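# Close the white door from inside so it latches

## Task

From inside the room, push the white door shut until its latch catches and holds. Disturb nothing else and finish holding nothing: release, then back away. The robot must not fall or be left tilted, or the task fails. In the final second after everything has settled, neither arm (hands included) nor the lift may be in contact with anything, and the base must not touch any movable object such as a part, box, cart, lid or drawer.

## Robot and tools

ROBOT. LinearBot: an omnidirectional wheeled base with a column about 1.7 m tall. A carriage rides the column (lift_m) and holds two identical six-joint arms, left and right, each with a two-finger gripper. The arm bases sit about 0.57 m + lift_m above the floor, and the carriage extends about 0.15 m below them. A hand reaches up to 0.78 m from its shoulder but only about 0.38 m below its arm base. The hand is about 0.16 m long and 0.1 m wide (0.14 m open). Parked arm: joints 1-6 = 0, 0.05, 0.05, 1.45, 0, 0. With both parked, the footprint is about 0.85 m wide and 0.65 m long.

CAMERAS. carriage_camera is fixed on the carriage, facing forward and tilted about 20 degrees down. left_wrist_camera and right_wrist_camera look out past the fingertips.

FRAMES. All positions are in metres. Base frame: origin on the floor below the base centre, x forward, y left, z up. left_hand and right_hand are reported in this frame as the midpoint between the finger pads. quat_wxyz rotates base axes into hand axes: hand z runs along the fingers and hand y is the opening direction. A hand pointing straight up with joints 1, 5 and 6 at 0 reads (1, 0, 0, 0). base_odometry is given in the base frame as it stood at scene start. It counts wheel rotation only, so slip registers as travel. Heading is in rad, left positive, from -3.142 to 3.142.

TOOLS.

move: runs one action and returns the state, plus images from the cameras named in cameras. The pictures line gives the image order.
- base: exactly one key.
  - translate_m: a relative offset from where the base is now, in m, forward positive, -2 to 2.
  - strafe_m: a relative sideways offset in m, left positive, -2 to 2.
  - rotate_rad: a relative turn in rad, counter-clockwise positive, -6.3 to 6.3.
- joints: absolute targets, one key per joint, for either arm and the lift.
  - lift_m: 0 to 1.
  - joint1_rad: -2.617 to 3.054; yaw about vertical, 0 forward, positive left.
  - joint2_rad: 0 to 3.141; shoulder. 0 is upper arm back and level, 1.57 upright, 3.14 forward and level.
  - joint3_rad: 0 to 3.141; elbow, 0 folded, 3.14 straight.
  - joint4_rad: -1.57 to 1.57; wrist pitch, positive lifts the fingertips.
  - joint5_rad: -1.57 to 1.57; wrist yaw, positive swings the fingertips right.
  - joint6_rad: -2.094 to 2.094; roll, positive clockwise seen from the forearm.
  - gripper_m: 0 to 0.093, the pad gap.
  - Each key has a left_ or right_ prefix.
- speeds: optional top speeds for this action only.
  - translate_m and strafe_m: 0.02 to 0.5 m/s.
  - rotate_rad: 0.05 to 1.57 rad/s.
  - lift_m: 0.08 to 0.27 m/s, default 0.25.
- min_time_s: 0.1 to 8 s, the shortest duration for arm and gripper motions. Values that are too short make the motion faster and can overshoot.
- blocking: false makes the call return within about 0.5 s while motion continues.
- A move with no action just reports the state. Any unknown key makes the call invalid. An out-of-range value is refused.
- No action runs longer than 15 s; a time_out comes after 14 s.

wait(seconds 0-10, cameras): lets time pass without commanding anything. It returns early once earlier moves have come to rest.

stop(cameras): brakes every running motion. The base still coasts a little. Stopped joints hold position and may keep pressing.

zoom_image(camera, region [x0,y0,x1,y1] in pixels from the top-left, at most 504x504): a closer look at the latest image from that camera.

read_manual: returns licence texts only.

finished_scene(scene): ends the current scene, given as the scene's integer. It cannot be undone. Call nothing after it in the same reply.

RESULTS.
- base_status and joint_status per motion: done, moving, off_target (at rest away from target and possibly still pushing), contact_stop, time_out, stopped, not_followed.
- For the base, done only means the wheels turned the commanded amount.
- A contact_stop or time_out, or a refused call, cancels the later move, wait and finished_scene calls in the same reply.
- "joint command not followed" means a self-collision check held back an arm's targets.
- on_its_own lists actions the robot took without being told; "held at" is a target there, not a reading.
- motor_effort is a percent of maximum, with the peak in brackets; it is biased and noisy.
- Joint torques are in N m; joints 1-3 wrap around at ±28.
- The Motor temperatures line shows each arm's joints and then its gripper. MOTOR HOT appears at 75 °C. At 100 °C an OVER-TEMPERATURE FAULT drops that arm for 30-60 s, shown as limit_stop_at_motor_heat; resend the targets afterwards.
- Gripper readings may be a few mm off the true gap. To release, command a value well above the current reading.

BEHAVIOUR.
- Motions in one action start at the same time.
- A joint or base left out of an action may still be pushing toward its previous target.
- Scene time keeps running while you think, and a non-blocking move keeps going during that time.
- The joints move together, so the hand follows a curved path. Unfold arms away from obstacles and step the hand in small increments near them.
- Reported hand positions usually read higher than the truth, more so at long reach.
- Arms have no contact stop: a blocked arm keeps pushing and heats up. An arm held stretched out heats within minutes. Parking lets it cool.

AVOID.
- Do not let the two arms hit or press on each other. A gripper closing on the other arm's fingers counts.
- With joint 2 below 0.8, turning joint 1 outward by 0.5 or more can strike the column.
- Tipping is most likely with the lift high, arms extended, or while pushing, pulling or stopping suddenly.
- Never drive away from a door handle that is still gripped.
- Do not reverse under table edges.
- After a contact_stop, back off about 0.2 m along the path you came in.
- No slamming the door, no hard pushes, no drops.
- Finish with the grippers open, arms parked in clear air, and the base not touching anything movable.

Each tool is called as a command line: name --argument value for each argument, lists and objects as JSON in quotes; but a table of rows of numbers goes row by row, as --pt "numbers of a row", without its own name.

## Session

move

Scene clock: 0.00 s.
Joint torques (N m): no reading
Motor temperatures (°C): left_arm=[31 34 39 31 28 30 27] | right_arm=[32 35 36 31 30 29 31]
base_odometry: x=+0.000 y=+0.000 heading=+0.000
base_status: not commanded
joint_positions: lift_m=+0.300 left_joint1_rad=-0.003 left_joint2_rad=+0.052 left_joint3_rad=+0.038 left_joint4_rad=+1.430 left_joint5_rad=-0.033 left_joint6_rad=+0.031 left_gripper_m=+0.09396 right_joint1_rad=+0.000 right_joint2_rad=+0.035 right_joint3_rad=+0.040 right_joint4_rad=+1.434 right_joint5_rad=-0.028 right_joint6_rad=-0.032 right_gripper_m=+0.09396
joint_status: not commanded
motor_effort: lift_m=+18 drive_wheels=+1
left_hand: x=+0.2553 y=+0.3028 z=+1.3095 quat_wxyz=(+0.997, -0.015, +0.077, +0.015) (m; base frame)
right_hand: x=+0.2486 y=-0.2923 z=+1.3103 quat_wxyz=(+0.998, -0.015, +0.066, -0.015) (m; base frame)
pictures: carriage_camera, left_wrist_camera, right_wrist_camera
Images, in order (width x height): carriage_camera 672x504, left_wrist_camera 672x504, right_wrist_camera 672x504.

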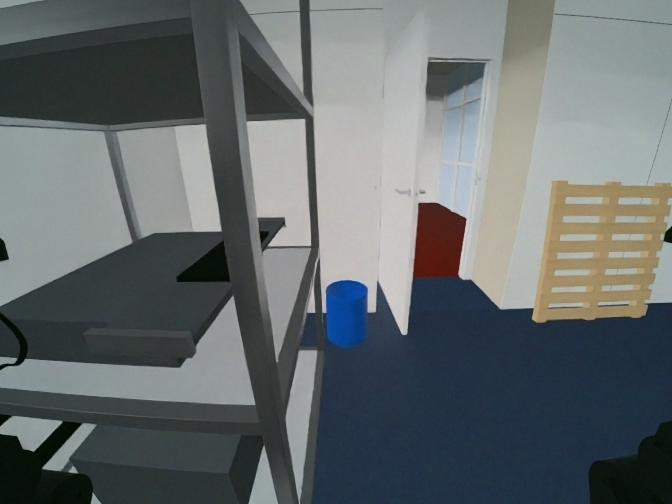

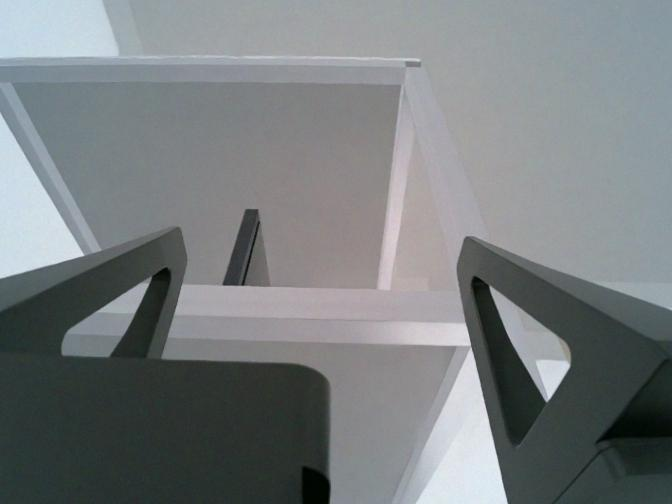

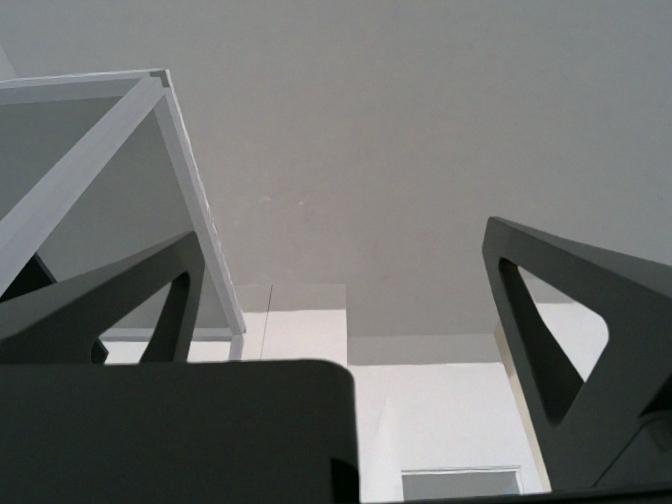

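move --base '{"strafe_m": -0.62}' --joints '{"left_gripper_m": 0.0}'

move --base '{"translate_m": 0.7}' --joints '{"left_joint2_rad": 2.2, "left_joint3_rad": 1.9, "left_joint4_rad": 0.3}' --min_time_s 2.5 --cameras '["all"]'

Scene clock: 43.43 s.
Joint torques (N m): left_arm=[-0.1 4.07 5.72 -0.07 0.11 0.04] | right_arm=[-0.35 3.86 5.96 -0.21 -0.06 -0.04]
move: done
base_odometry: x=-0.001 y=-0.620 heading=-0.001
base_status: done
joint_positions: lift_m=+0.300 left_joint1_rad=-0.003 left_joint2_rad=+0.052 left_joint3_rad=+0.038 left_joint4_rad=+1.430 left_joint5_rad=-0.033 left_joint6_rad=+0.031 left_gripper_m=+0.00067 right_joint1_rad=+0.001 right_joint2_rad=+0.035 right_joint3_rad=+0.040 right_joint4_rad=+1.434 right_joint5_rad=-0.028 right_joint6_rad=-0.032 right_gripper_m=+0.09396
joint_status: all done
motor_effort: lift_m=+18(18) drive_wheels=-3(18)
left_hand: x=+0.2553 y=+0.3028 z=+1.3095 quat_wxyz=(+0.997, -0.015, +0.077, +0.015) (m; base frame)
right_hand: x=+0.2486 y=-0.2923 z=+1.3103 quat_wxyz=(+0.998, -0.015, +0.066, -0.015) (m; base frame)
pictures: none

Scene clock: 47.13 s.
Joint torques (N m): left_arm=[-0.09 -13.52 9.76 1.93 0.12 0.05] | right_arm=[-0.14 3.85 5.98 -0.19 -0.07 -0.04]
move: done
base_odometry: x=+0.699 y=-0.621 heading=-0.001
base_status: done
joint_positions: lift_m=+0.300 left_joint1_rad=-0.003 left_joint2_rad=+2.192 left_joint3_rad=+1.871 left_joint4_rad=+0.305 left_joint5_rad=-0.033 left_joint6_rad=+0.031 left_gripper_m=+0.00067 right_joint1_rad=+0.001 right_joint2_rad=+0.035 right_joint3_rad=+0.040 right_joint4_rad=+1.433 right_joint5_rad=-0.028 right_joint6_rad=-0.032 right_gripper_m=+0.09396
joint_status: all done
motor_effort: lift_m=+18(18) drive_wheels=-1(15)
left_hand: x=+0.8881 y=+0.3012 z=+1.1843 quat_wxyz=(+0.701, +0.000, +0.713, +0.022) (m; base frame)
right_hand: x=+0.2489 y=-0.2923 z=+1.3103 quat_wxyz=(+0.998, -0.015, +0.066, -0.015) (m; base frame)
pictures: carriage_camera, left_wrist_camera, right_wrist_camera
Images, in order (width x height): carriage_camera 672x504, left_wrist_camera 672x504, right_wrist_camera 672x504.

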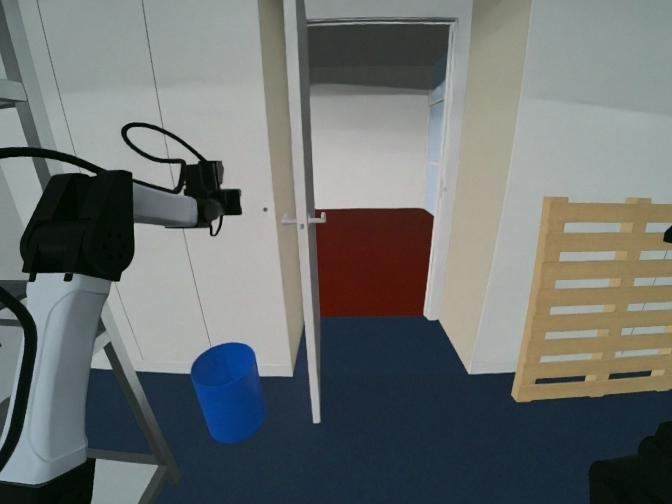

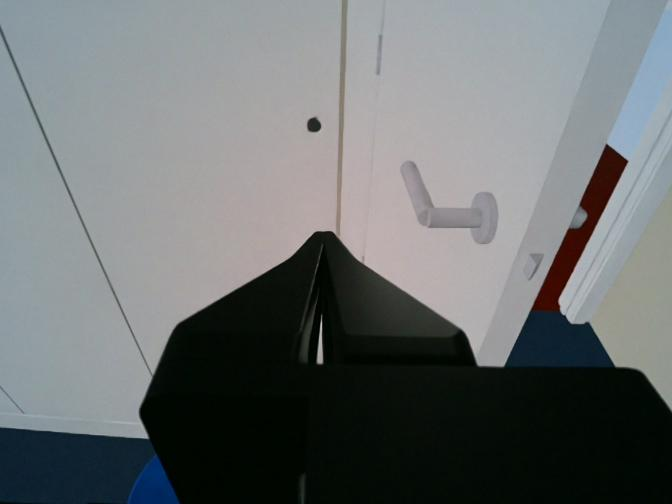

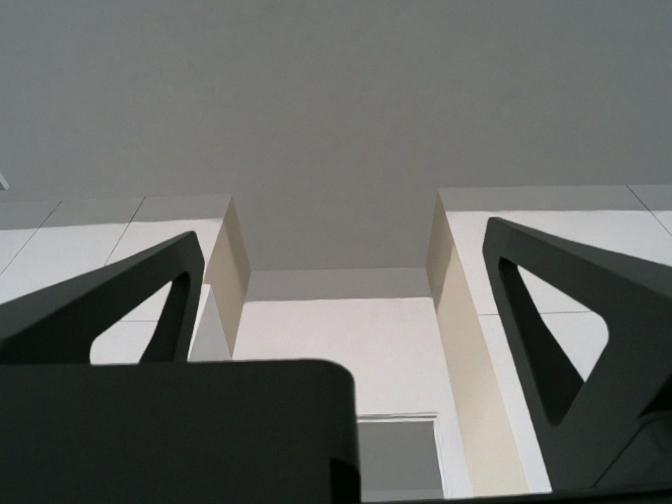

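move --base '{"translate_m": 0.46}' --joints '{"lift_m": 0.35}' --cameras '["all"]'

Scene clock: 67.00 s.
Joint torques (N m): left_arm=[-0.17 -14 8.43 1.95 0.09 0.03] | right_arm=[-0.23 3.86 6.02 -0.15 -0.08 -0.05]
Motor temperatures (°C): left_arm=[31 46 45 36 28 30 28] | right_arm=[32 37 37 30 30 29 31]
move: done
base_odometry: x=+1.159 y=-0.622 heading=-0.001
base_status: done
joint_positions: lift_m=+0.350 left_joint1_rad=-0.003 left_joint2_rad=+2.198 left_joint3_rad=+1.884 left_joint4_rad=+0.298 left_joint5_rad=-0.033 left_joint6_rad=+0.031 left_gripper_m=+0.00067 right_joint1_rad=+0.001 right_joint2_rad=+0.035 right_joint3_rad=+0.040 right_joint4_rad=+1.432 right_joint5_rad=-0.028 right_joint6_rad=-0.032 right_gripper_m=+0.09396
joint_status: all done
motor_effort: lift_m=+17(22) drive_wheels=-1(15)
left_hand: x=+0.8895 y=+0.3012 z=+1.2355 quat_wxyz=(+0.701, +0.000, +0.713, +0.022) (m; base frame)
right_hand: x=+0.2490 y=-0.2923 z=+1.3604 quat_wxyz=(+0.998, -0.015, +0.067, -0.015) (m; base frame)
pictures: carriage_camera, left_wrist_camera, right_wrist_camera
Images, in order (width x height): carriage_camera 672x504, left_wrist_camera 672x504, right_wrist_camera 672x504.

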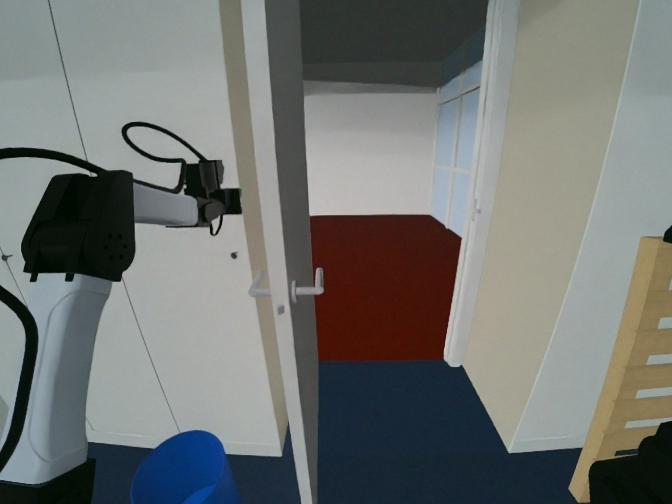

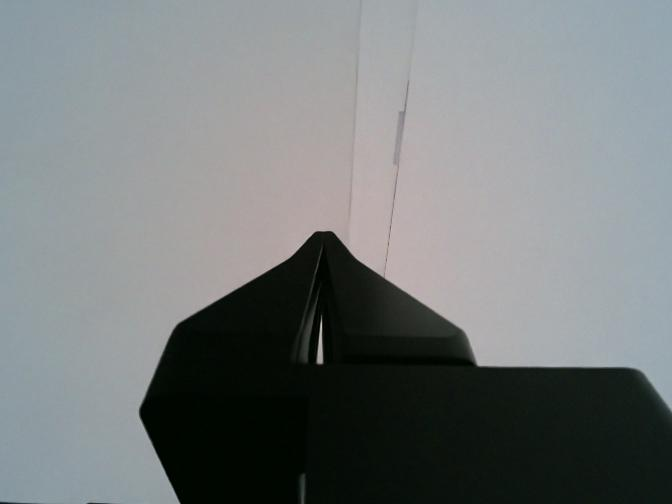

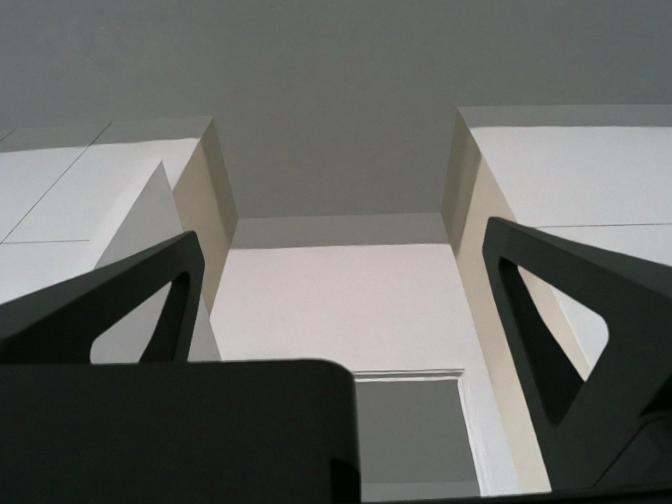

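move --base '{"strafe_m": -0.3}' --speeds '{"strafe_m": 0.15}' --cameras '["carriage_camera", "left_wrist_camera"]'

Scene clock: 74.43 s.
Joint torques (N m): left_arm=[-0.12 -14.12 8.51 1.99 0.24 0.07] | right_arm=[-0.32 3.9 6 -0.16 -0.04 -0.05]
move: done
base_odometry: x=+1.159 y=-0.922 heading=-0.001
base_status: done
joint_positions: lift_m=+0.350 left_joint1_rad=-0.003 left_joint2_rad=+2.198 left_joint3_rad=+1.884 left_joint4_rad=+0.298 left_joint5_rad=-0.046 left_joint6_rad=+0.028 left_gripper_m=+0.00066 right_joint1_rad=+0.001 right_joint2_rad=+0.035 right_joint3_rad=+0.040 right_joint4_rad=+1.432 right_joint5_rad=-0.028 right_joint6_rad=-0.032 right_gripper_m=+0.09396
joint_status: not commanded
motor_effort: lift_m=+17(18) drive_wheels=-1(15)
left_hand: x=+0.8894 y=+0.3033 z=+1.2354 quat_wxyz=(+0.701, -0.005, +0.713, +0.025) (m; base frame)
right_hand: x=+0.2490 y=-0.2923 z=+1.3604 quat_wxyz=(+0.998, -0.015, +0.067, -0.015) (m; base frame)
pictures: carriage_camera, left_wrist_camera
Images, in order (width x height): carriage_camera 672x504, left_wrist_camera 672x504.

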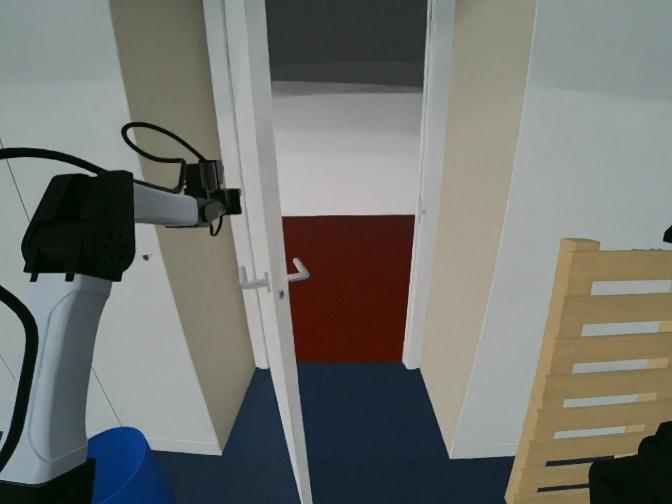

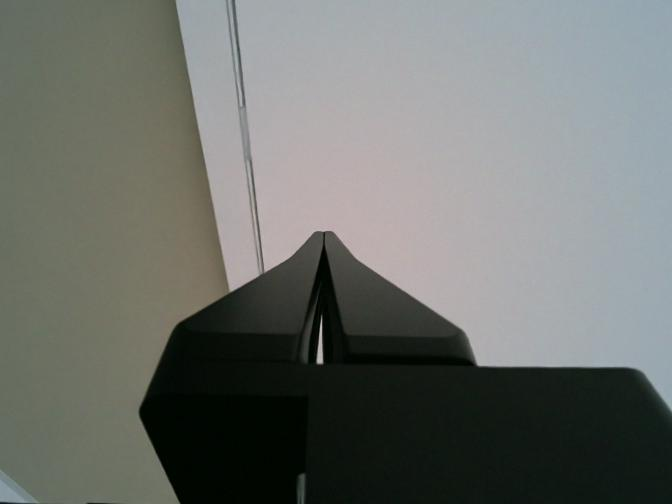

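move --base '{"strafe_m": -0.2}' --speeds '{"strafe_m": 0.2}'

move --base '{"translate_m": 0.2}' --speeds '{"translate_m": 0.2}' --cameras '["carriage_camera", "left_wrist_camera"]'

Scene clock: 81.57 s.
Joint torques (N m): left_arm=[0.31 -13.91 8.55 2 0.28 0.09] | right_arm=[-0.2 3.81 6.02 -0.18 -0.05 -0.05]
Motor temperatures (°C): left_arm=[31 51 47 36 28 30 28] | right_arm=[31 37 37 30 30 29 31]
move: done
base_odometry: x=+1.159 y=-1.122 heading=-0.001
base_status: done
joint_positions: lift_m=+0.350 left_joint1_rad=-0.011 left_joint2_rad=+2.198 left_joint3_rad=+1.884 left_joint4_rad=+0.298 left_joint5_rad=-0.046 left_joint6_rad=+0.026 left_gripper_m=+0.00066 right_joint1_rad=+0.001 right_joint2_rad=+0.035 right_joint3_rad=+0.040 right_joint4_rad=+1.432 right_joint5_rad=-0.028 right_joint6_rad=-0.032 right_gripper_m=+0.09396
joint_status: not commanded
motor_effort: lift_m=+17(17) drive_wheels=-1(12)
left_hand: x=+0.8895 y=+0.2979 z=+1.2354 quat_wxyz=(+0.701, -0.003, +0.713, +0.022) (m; base frame)
right_hand: x=+0.2490 y=-0.2923 z=+1.3604 quat_wxyz=(+0.998, -0.015, +0.067, -0.015) (m; base frame)
pictures: none

Scene clock: 83.77 s.
Joint torques (N m): left_arm=[-0.51 -14.06 8.61 2.02 0.32 0.09] | right_arm=[-0.23 3.92 6.02 -0.16 -0.06 -0.03]
move: done
base_odometry: x=+1.359 y=-1.122 heading=-0.002
base_status: done
joint_positions: lift_m=+0.350 left_joint1_rad=+0.004 left_joint2_rad=+2.198 left_joint3_rad=+1.884 left_joint4_rad=+0.296 left_joint5_rad=-0.052 left_joint6_rad=+0.026 left_gripper_m=+0.00066 right_joint1_rad=+0.001 right_joint2_rad=+0.035 right_joint3_rad=+0.040 right_joint4_rad=+1.432 right_joint5_rad=-0.028 right_joint6_rad=-0.032 right_gripper_m=+0.09396
joint_status: not commanded
motor_effort: lift_m=+17(18) drive_wheels=-1(13)
left_hand: x=+0.8893 y=+0.3086 z=+1.2349 quat_wxyz=(+0.700, -0.010, +0.713, +0.029) (m; base frame)
right_hand: x=+0.2491 y=-0.2923 z=+1.3603 quat_wxyz=(+0.998, -0.015, +0.067, -0.015) (m; base frame)
pictures: carriage_camera, left_wrist_camera
Images, in order (width x height): carriage_camera 672x504, left_wrist_camera 672x504.

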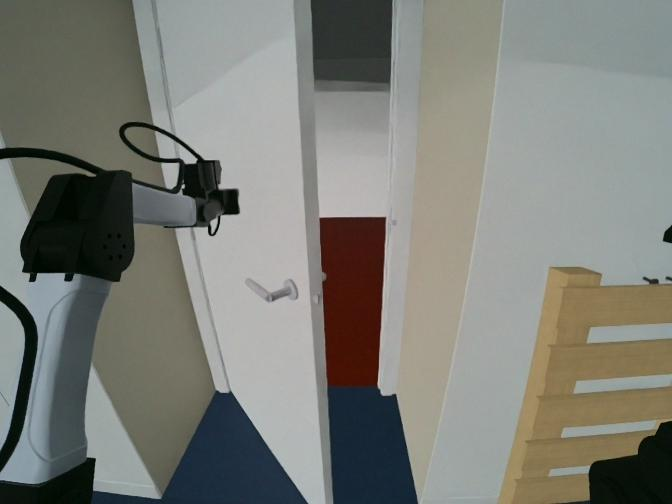

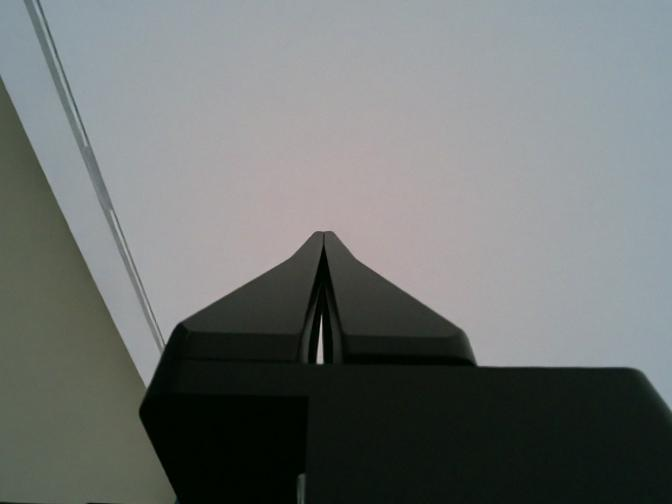

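move --base '{"translate_m": 0.2}' --speeds '{"translate_m": 0.2}' --cameras '["carriage_camera", "left_wrist_camera"]'

Scene clock: 91.97 s.
Joint torques (N m): left_arm=[-0.42 -14.23 8.61 2.02 0.27 0.12] | right_arm=[-0.16 3.92 5.94 -0.18 -0.05 -0.04]
move: done
base_odometry: x=+1.559 y=-1.123 heading=-0.002
base_status: done
joint_positions: lift_m=+0.350 left_joint1_rad=-0.001 left_joint2_rad=+2.198 left_joint3_rad=+1.884 left_joint4_rad=+0.296 left_joint5_rad=-0.048 left_joint6_rad=+0.026 left_gripper_m=+0.00066 right_joint1_rad=+0.001 right_joint2_rad=+0.035 right_joint3_rad=+0.040 right_joint4_rad=+1.432 right_joint5_rad=-0.028 right_joint6_rad=-0.032 right_gripper_m=+0.09396
joint_status: not commanded
motor_effort: lift_m=+17(18) drive_wheels=+0(15)
left_hand: x=+0.8894 y=+0.3051 z=+1.2348 quat_wxyz=(+0.700, -0.007, +0.714, +0.026) (m; base frame)
right_hand: x=+0.2491 y=-0.2923 z=+1.3603 quat_wxyz=(+0.998, -0.015, +0.067, -0.015) (m; base frame)
pictures: carriage_camera, left_wrist_camera
Images, in order (width x height): carriage_camera 672x504, left_wrist_camera 672x504.

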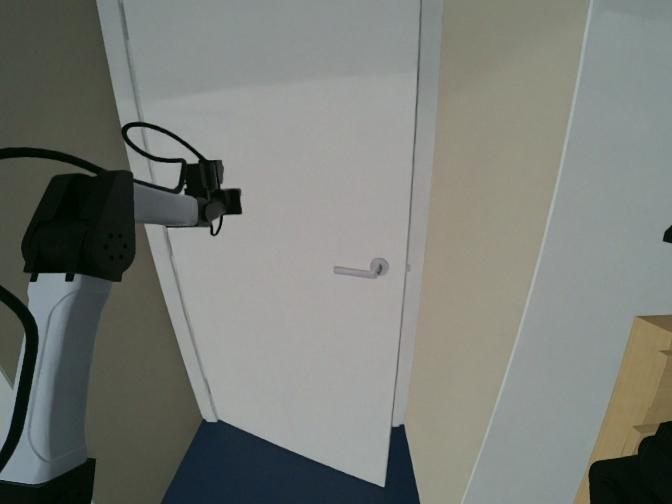

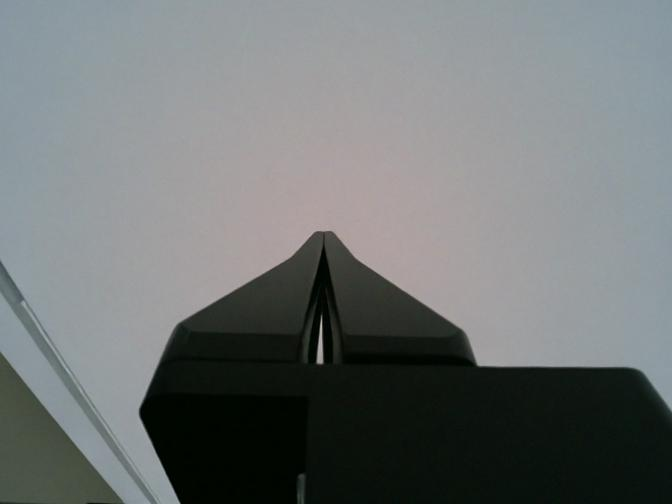

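move --base '{"strafe_m": 0.2}' --joints '{"left_joint1_rad": -0.6, "left_joint5_rad": -0.45}' --min_time_s 3 --speeds '{"strafe_m": 0.15}' --cameras '["carriage_camera", "left_wrist_camera"]'

Scene clock: 106.17 s.
Joint torques (N m): left_arm=[-0.51 -14.04 8.5 1.98 -0.08 0.09] | right_arm=[-0.18 3.89 5.91 -0.17 -0.04 -0.03]
Motor temperatures (°C): left_arm=[31 55 50 38 28 30 28] | right_arm=[31 37 37 30 30 29 31]
move: done
base_odometry: x=+1.560 y=-0.923 heading=-0.002
base_status: done
joint_positions: lift_m=+0.350 left_joint1_rad=-0.595 left_joint2_rad=+2.198 left_joint3_rad=+1.884 left_joint4_rad=+0.296 left_joint5_rad=-0.434 left_joint6_rad=+0.026 left_gripper_m=+0.00066 right_joint1_rad=+0.001 right_joint2_rad=+0.035 right_joint3_rad=+0.040 right_joint4_rad=+1.432 right_joint5_rad=-0.028 right_joint6_rad=-0.032 right_gripper_m=+0.09396
joint_status: all done
motor_effort: lift_m=+17(18) drive_wheels=+0(13)
left_hand: x=+0.8013 y=-0.0113 z=+1.2351 quat_wxyz=(+0.700, +0.069, +0.710, -0.045) (m; base frame)
right_hand: x=+0.2491 y=-0.2923 z=+1.3603 quat_wxyz=(+0.998, -0.015, +0.067, -0.015) (m; base frame)
pictures: carriage_camera, left_wrist_camera
Images, in order (width x height): carriage_camera 672x504, left_wrist_camera 672x504.

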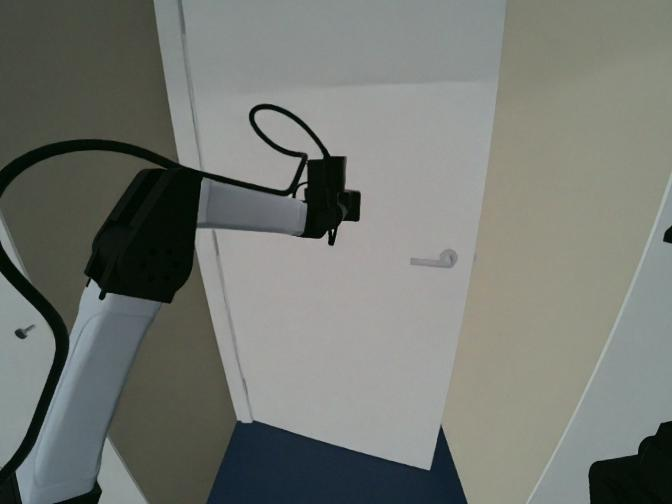

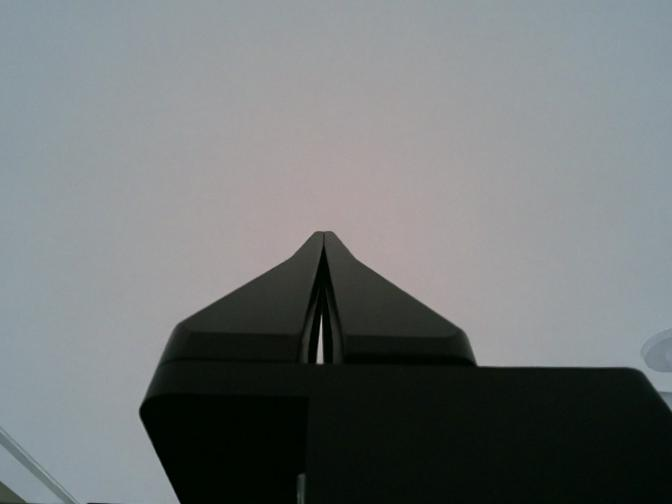

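move --base '{"translate_m": 0.25}' --speeds '{"translate_m": 0.15}' --cameras '["carriage_camera", "left_wrist_camera"]'

Scene clock: 113.73 s.
Joint torques (N m): left_arm=[-0.08 -13.55 8.59 1.97 0.26 0.07] | right_arm=[-0.21 3.85 6.02 -0.18 -0.06 -0.04]
Motor temperatures (°C): left_arm=[31 56 50 39 28 30 28] | right_arm=[31 37 38 30 30 29 31]
move: done
base_odometry: x=+1.810 y=-0.923 heading=-0.002
base_status: done
joint_positions: lift_m=+0.350 left_joint1_rad=-0.602 left_joint2_rad=+2.194 left_joint3_rad=+1.882 left_joint4_rad=+0.293 left_joint5_rad=-0.464 left_joint6_rad=+0.026 left_gripper_m=+0.00066 right_joint1_rad=+0.001 right_joint2_rad=+0.035 right_joint3_rad=+0.040 right_joint4_rad=+1.432 right_joint5_rad=-0.028 right_joint6_rad=-0.032 right_gripper_m=+0.09396
joint_status: not commanded
motor_effort: lift_m=+18(18) drive_wheels=+2(13)
left_hand: x=+0.7992 y=-0.0099 z=+1.2363 quat_wxyz=(+0.700, +0.061, +0.710, -0.036) (m; base frame)
right_hand: x=+0.2490 y=-0.2923 z=+1.3603 quat_wxyz=(+0.998, -0.015, +0.067, -0.015) (m; base frame)
pictures: carriage_camera, left_wrist_camera
Images, in order (width x height): carriage_camera 672x504, left_wrist_camera 672x504.

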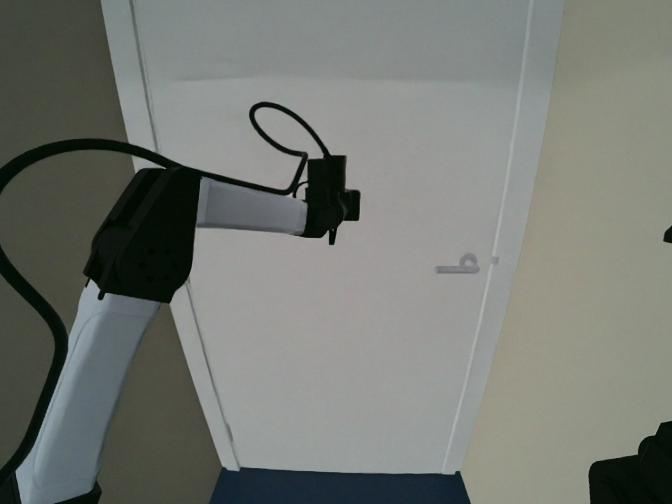

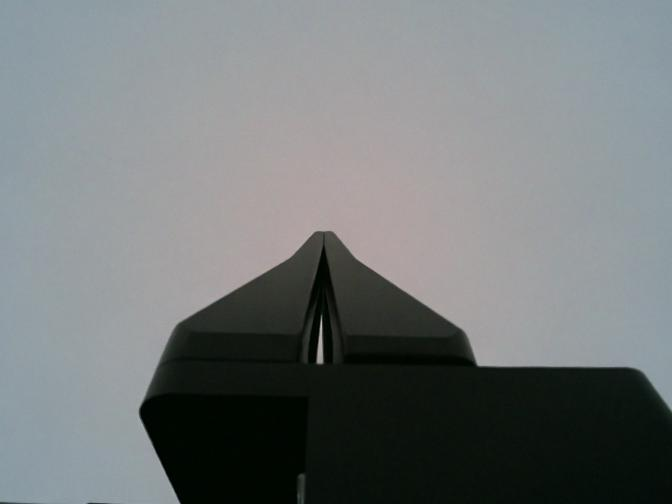

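zoom_image --camera "carriage_camera" --region '[400, 200, 560, 320]'

move --base '{"translate_m": 0.04}' --speeds '{"translate_m": 0.08}' --cameras '["carriage_camera"]'

zoom_image --camera "carriage_camera" --region '[400, 200, 560, 320]'

Scaled by 3.150 from the camera's 672x504 image, which has a finer 960x720 frame.

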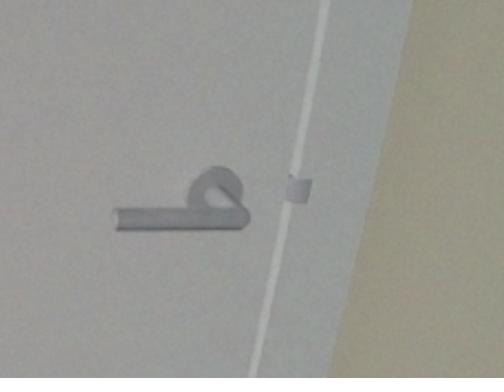

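Scene clock: 122.43 s.
Joint torques (N m): left_arm=[0.35 -13.57 8.53 1.97 0.17 0.09] | right_arm=[-0.09 3.88 5.94 -0.17 -0.07 -0.05]
move: done
base_odometry: x=+1.850 y=-0.923 heading=-0.002
base_status: done
joint_positions: lift_m=+0.350 left_joint1_rad=-0.606 left_joint2_rad=+2.194 left_joint3_rad=+1.883 left_joint4_rad=+0.296 left_joint5_rad=-0.461 left_joint6_rad=+0.026 left_gripper_m=+0.00066 right_joint1_rad=+0.001 right_joint2_rad=+0.035 right_joint3_rad=+0.040 right_joint4_rad=+1.431 right_joint5_rad=-0.028 right_joint6_rad=-0.032 right_gripper_m=+0.09396
joint_status: not commanded
motor_effort: lift_m=+18(18) drive_wheels=-1(11)
left_hand: x=+0.7980 y=-0.0127 z=+1.2370 quat_wxyz=(+0.701, +0.063, +0.709, -0.039) (m; base frame)
right_hand: x=+0.2493 y=-0.2923 z=+1.3602 quat_wxyz=(+0.998, -0.015, +0.067, -0.015) (m; base frame)
pictures: carriage_camera
Images, in order (width x height): carriage_camera 672x504.

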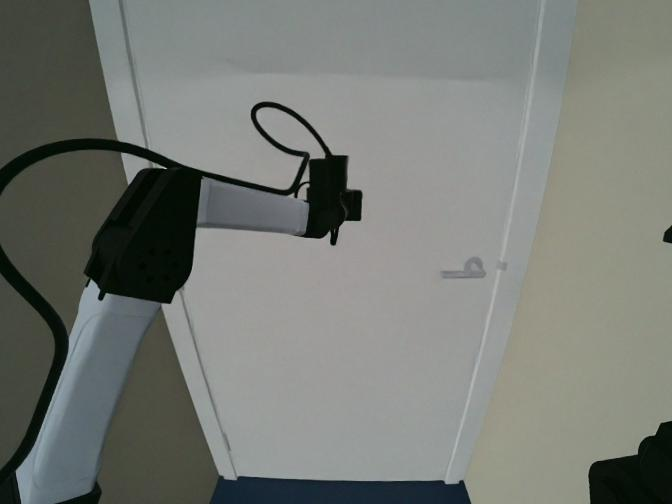

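Scaled by 3.150 from the camera's 672x504 image, which has a finer 960x720 frame.

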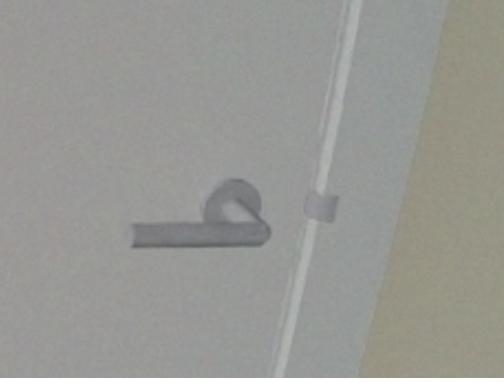

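move --base '{"translate_m": 0.04}' --speeds '{"translate_m": 0.08}' --cameras '["carriage_camera"]'

zoom_image --camera "carriage_camera" --region '[400, 200, 560, 320]'

Scene clock: 126.97 s.
Joint torques (N m): left_arm=[7.21 -10.61 8.75 2.52 -0.11 0.08] | right_arm=[-0.21 3.82 5.94 -0.16 -0.06 -0.04]
move: done
base_odometry: x=+1.890 y=-0.923 heading=-0.001
base_status: done
joint_positions: lift_m=+0.350 left_joint1_rad=-0.697 left_joint2_rad=+2.166 left_joint3_rad=+1.883 left_joint4_rad=+0.239 left_joint5_rad=-0.434 left_joint6_rad=+0.026 left_gripper_m=+0.00066 right_joint1_rad=+0.001 right_joint2_rad=+0.035 right_joint3_rad=+0.040 right_joint4_rad=+1.431 right_joint5_rad=-0.028 right_joint6_rad=-0.032 right_gripper_m=+0.09396
joint_status: not commanded
motor_effort: lift_m=+18(18) drive_wheels=+6(13)
left_hand: x=+0.7618 y=-0.0649 z=+1.2419 quat_wxyz=(+0.689, +0.110, +0.713, -0.075) (m; base frame)
right_hand: x=+0.2493 y=-0.2923 z=+1.3602 quat_wxyz=(+0.998, -0.015, +0.067, -0.015) (m; base frame)
pictures: carriage_camera
Images, in order (width x height): carriage_camera 672x504.

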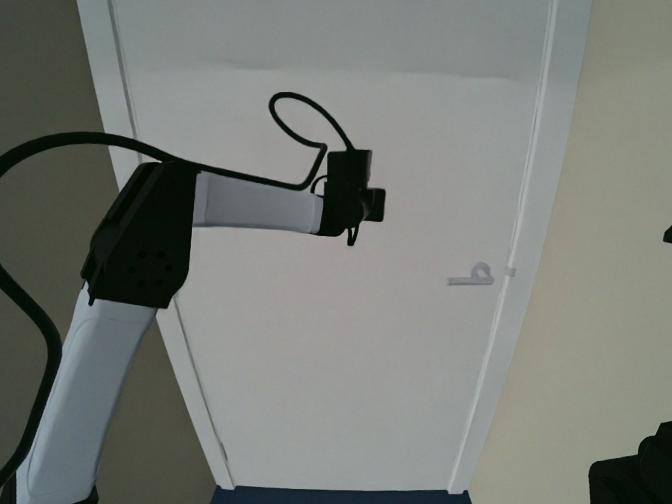

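Scaled by 3.150 from the camera's 672x504 image, which has a finer 960x720 frame.

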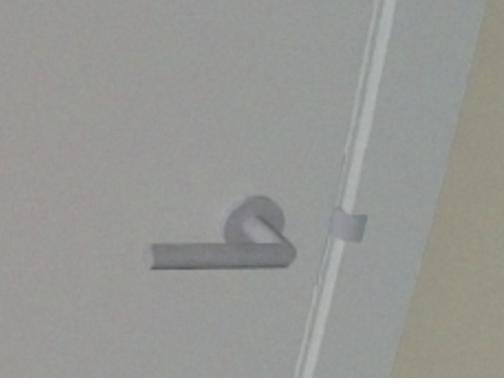

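move --base '{"translate_m": -0.35}' --cameras '["carriage_camera"]'

zoom_image --camera "carriage_camera" --region '[400, 200, 560, 320]'

Scene clock: 142.50 s.
Joint torques (N m): left_arm=[-0.24 -13.16 8.65 2.07 -0.09 0.1] | right_arm=[-0.21 3.9 5.93 -0.19 -0.06 -0.05]
Motor temperatures (°C): left_arm=[33 51 50 44 28 30 28] | right_arm=[31 37 38 30 30 29 31]
move: done
base_odometry: x=+1.540 y=-0.922 heading=-0.001
base_status: done
joint_positions: lift_m=+0.350 left_joint1_rad=-0.598 left_joint2_rad=+2.190 left_joint3_rad=+1.883 left_joint4_rad=+0.285 left_joint5_rad=-0.436 left_joint6_rad=+0.026 left_gripper_m=+0.00066 right_joint1_rad=+0.001 right_joint2_rad=+0.035 right_joint3_rad=+0.040 right_joint4_rad=+1.432 right_joint5_rad=-0.028 right_joint6_rad=-0.032 right_gripper_m=+0.09396
joint_status: not commanded
motor_effort: lift_m=+18(18) drive_wheels=+0(16)
left_hand: x=+0.7991 y=-0.0117 z=+1.2372 quat_wxyz=(+0.699, +0.070, +0.711, -0.044) (m; base frame)
right_hand: x=+0.2490 y=-0.2923 z=+1.3603 quat_wxyz=(+0.998, -0.015, +0.066, -0.015) (m; base frame)
pictures: carriage_camera
Images, in order (width x height): carriage_camera 672x504.

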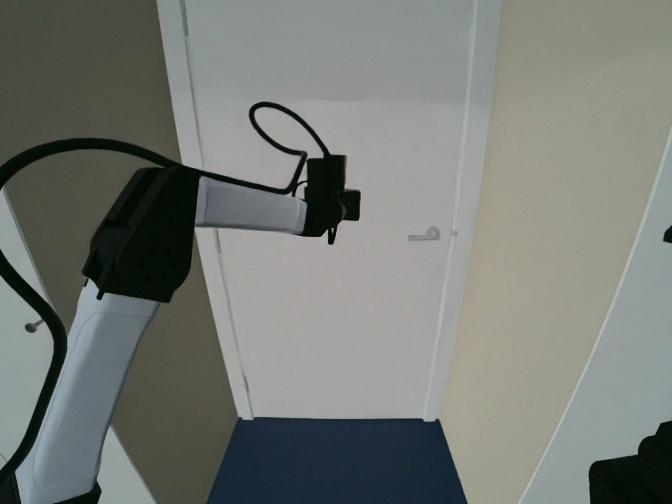

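Scaled by 3.150 from the camera's 672x504 image, which has a finer 960x720 frame.

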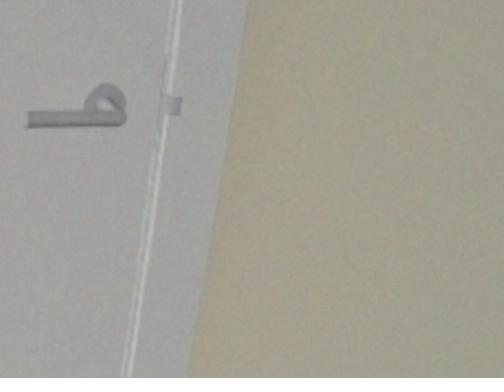

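move --joints '{"left_joint1_rad": 0, "left_joint2_rad": 0.05, "left_joint3_rad": 0.05, "left_joint4_rad": 1.45, "left_joint5_rad": 0, "right_joint2_rad": 2.2, "right_joint3_rad": 1.9, "right_joint4_rad": 0.3, "right_gripper_m": 0.0}' --min_time_s 2.5

move --base '{"translate_m": 0.24}' --speeds '{"translate_m": 0.15}' --cameras '["carriage_camera", "right_wrist_camera"]'

move --base '{"translate_m": 0.04}' --speeds '{"translate_m": 0.05}' --cameras '["carriage_camera"]'

zoom_image --camera "carriage_camera" --region '[400, 180, 560, 300]'

Scene clock: 152.03 s.
Joint torques (N m): left_arm=[0.31 2.99 4.6 0.03 0.31 0.1] | right_arm=[-0.2 -11.89 10.82 2.13 -0.08 -0.04]
move: done
base_odometry: x=+1.540 y=-0.922 heading=-0.001
base_status: not commanded
joint_positions: lift_m=+0.350 left_joint1_rad=-0.006 left_joint2_rad=+0.058 left_joint3_rad=+0.057 left_joint4_rad=+1.434 left_joint5_rad=-0.016 left_joint6_rad=+0.026 left_gripper_m=+0.00066 right_joint1_rad=+0.001 right_joint2_rad=+2.185 right_joint3_rad=+1.872 right_joint4_rad=+0.309 right_joint5_rad=-0.028 right_joint6_rad=-0.032 right_gripper_m=+0.00010
joint_status: all done
motor_effort: lift_m=+18(18) drive_wheels=+2(4)
left_hand: x=+0.2507 y=+0.2997 z=+1.3648 quat_wxyz=(+0.998, -0.007, +0.069, +0.010) (m; base frame)
right_hand: x=+0.8869 y=-0.2917 z=+1.2402 quat_wxyz=(+0.705, -0.022, +0.708, -0.001) (m; base frame)
pictures: none

Scene clock: 154.53 s.
Joint torques (N m): left_arm=[0.34 3.1 4.71 -0.08 0.26 0.11] | right_arm=[-0.16 -1.03 11.36 5.51 -0.06 -0.04]
move: done
base_odometry: x=+1.779 y=-0.922 heading=-0.002
base_status: done
joint_positions: lift_m=+0.350 left_joint1_rad=-0.006 left_joint2_rad=+0.056 left_joint3_rad=+0.054 left_joint4_rad=+1.445 left_joint5_rad=-0.014 left_joint6_rad=+0.026 left_gripper_m=+0.00066 right_joint1_rad=+0.001 right_joint2_rad=+2.072 right_joint3_rad=+1.866 right_joint4_rad=+0.004 right_joint5_rad=-0.032 right_joint6_rad=-0.032 right_gripper_m=+0.00010
joint_status: not commanded
motor_effort: lift_m=+18(19) drive_wheels=+13(19)
left_hand: x=+0.2482 y=+0.2994 z=+1.3644 quat_wxyz=(+0.998, -0.006, +0.064, +0.010) (m; base frame)
right_hand: x=+0.8570 y=-0.2910 z=+1.2345 quat_wxyz=(+0.632, -0.023, +0.774, +0.002) (m; base frame)
pictures: carriage_camera, right_wrist_camera
Images, in order (width x height): carriage_camera 672x504, right_wrist_camera 672x504.

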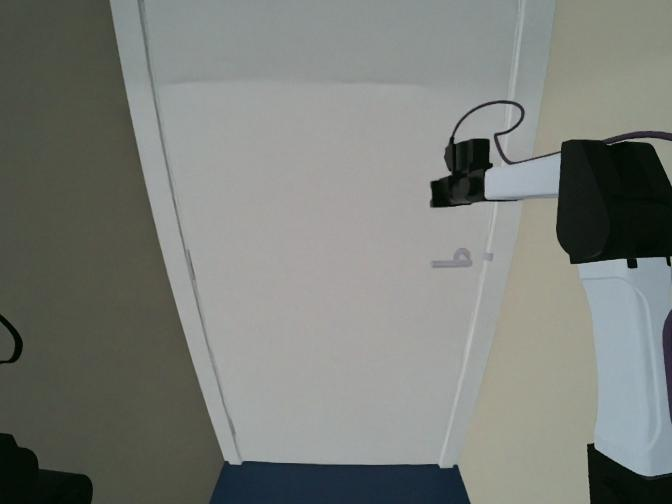

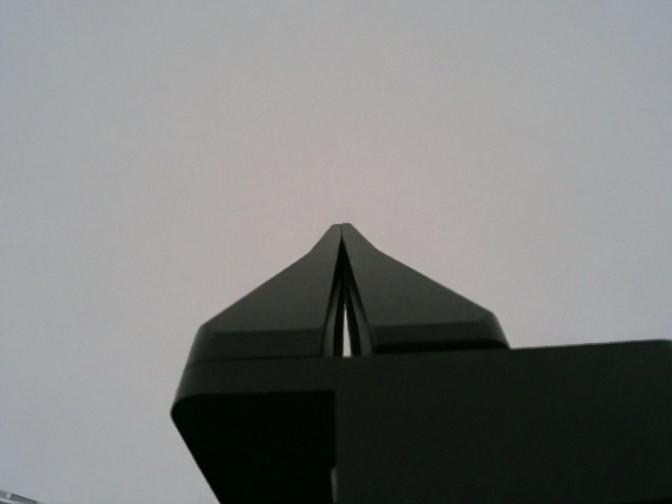

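Scene clock: 155.80 s.
Joint torques (N m): left_arm=[0.43 3.23 4.7 -0.11 0.28 0.1] | right_arm=[-0.17 8.08 11.33 7.67 0.11 -0.04]
Motor temperatures (°C): left_arm=[32 49 49 42 28 30 28] | right_arm=[31 38 39 36 30 29 31]
move: done
base_odometry: x=+1.819 y=-0.922 heading=-0.002
base_status: done
joint_positions: lift_m=+0.350 left_joint1_rad=-0.006 left_joint2_rad=+0.056 left_joint3_rad=+0.054 left_joint4_rad=+1.448 left_joint5_rad=-0.014 left_joint6_rad=+0.026 left_gripper_m=+0.00066 right_joint1_rad=+0.001 right_joint2_rad=+1.979 right_joint3_rad=+1.866 right_joint4_rad=-0.244 right_joint5_rad=-0.049 right_joint6_rad=-0.032 right_gripper_m=+0.00010
joint_status: not commanded
motor_effort: lift_m=+18(19) drive_wheels=+18(25)
left_hand: x=+0.2476 y=+0.2993 z=+1.3645 quat_wxyz=(+0.998, -0.006, +0.063, +0.010) (m; base frame)
right_hand: x=+0.8223 y=-0.2881 z=+1.2321 quat_wxyz=(+0.571, -0.028, +0.821, +0.011) (m; base frame)
pictures: carriage_camera
Images, in order (width x height): carriage_camera 672x504.

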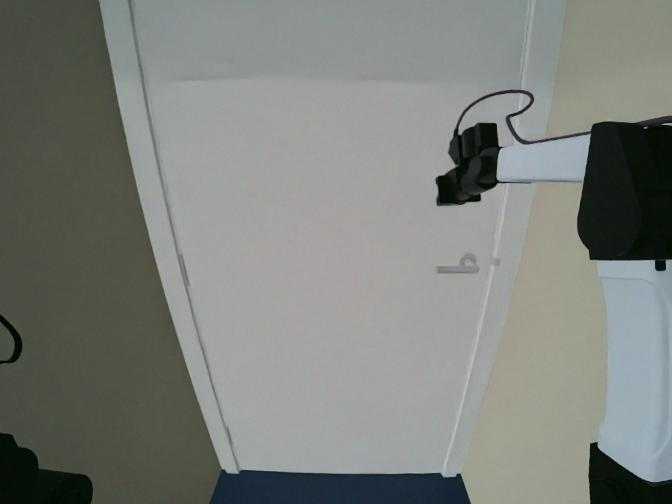

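Scaled by 3.150 from the camera's 672x504 image, which has a finer 960x720 frame.

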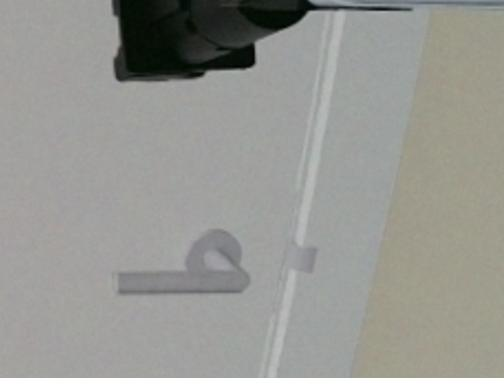

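move --base '{"translate_m": -0.4}'

move --joints '{"right_joint1_rad": 0, "right_joint2_rad": 0.05, "right_joint3_rad": 0.05, "right_joint4_rad": 1.45}' --cameras '["carriage_camera"]'

zoom_image --camera "carriage_camera" --region '[360, 180, 520, 300]'

Scene clock: 170.20 s.
Joint torques (N m): left_arm=[0.42 3.22 4.74 -0.08 0.27 0.1] | right_arm=[-0.12 -13.3 10.13 2.31 0.03 -0.04]
Motor temperatures (°C): left_arm=[32 45 47 39 28 30 28] | right_arm=[31 39 43 63 30 29 31]
move: done
base_odometry: x=+1.419 y=-0.921 heading=-0.002
base_status: done
joint_positions: lift_m=+0.350 left_joint1_rad=-0.006 left_joint2_rad=+0.056 left_joint3_rad=+0.054 left_joint4_rad=+1.448 left_joint5_rad=-0.012 left_joint6_rad=+0.026 left_gripper_m=+0.00066 right_joint1_rad=+0.001 right_joint2_rad=+2.201 right_joint3_rad=+1.878 right_joint4_rad=+0.292 right_joint5_rad=-0.039 right_joint6_rad=-0.032 right_gripper_m=+0.00010
joint_status: not commanded
motor_effort: lift_m=+18(18) drive_wheels=+0(16)
left_hand: x=+0.2476 y=+0.2991 z=+1.3644 quat_wxyz=(+0.998, -0.005, +0.063, +0.010) (m; base frame)
right_hand: x=+0.8899 y=-0.2897 z=+1.2290 quat_wxyz=(+0.696, -0.026, +0.717, +0.003) (m; base frame)
pictures: none

Scene clock: 172.30 s.
Joint torques (N m): left_arm=[0.39 3.25 4.85 -0.1 0.22 0.09] | right_arm=[-0.21 2.95 4.9 -0.09 0.05 -0.05]
Motor temperatures (°C): left_arm=[32 45 47 39 28 30 28] | right_arm=[31 39 42 60 30 29 31]
move: done
base_odometry: x=+1.419 y=-0.921 heading=-0.002
base_status: not commanded
joint_positions: lift_m=+0.350 left_joint1_rad=-0.006 left_joint2_rad=+0.056 left_joint3_rad=+0.054 left_joint4_rad=+1.448 left_joint5_rad=-0.012 left_joint6_rad=+0.026 left_gripper_m=+0.00066 right_joint1_rad=+0.001 right_joint2_rad=+0.059 right_joint3_rad=+0.058 right_joint4_rad=+1.438 right_joint5_rad=-0.038 right_joint6_rad=-0.032 right_gripper_m=+0.00010
joint_status: all done
motor_effort: lift_m=+18(18) drive_wheels=+2(6)
left_hand: x=+0.2476 y=+0.2991 z=+1.3644 quat_wxyz=(+0.998, -0.005, +0.063, +0.010) (m; base frame)
right_hand: x=+0.2497 y=-0.2904 z=+1.3652 quat_wxyz=(+0.997, -0.020, +0.066, -0.014) (m; base frame)
pictures: carriage_camera
Images, in order (width x height): carriage_camera 672x504.

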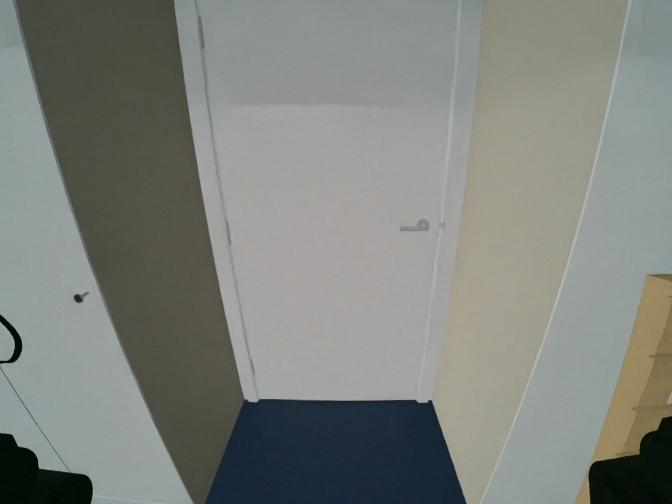

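Scaled by 3.150 from the camera's 672x504 image, which has a finer 960x720 frame.

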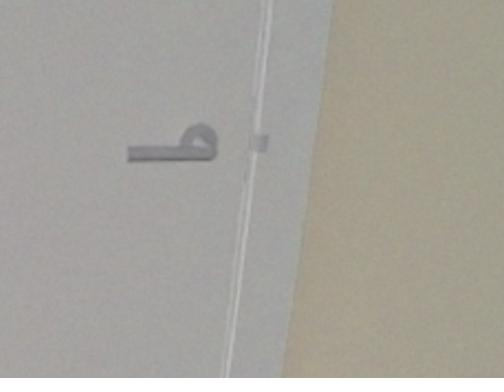

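finished_scene --scene 1

The scene is finished: the task was done.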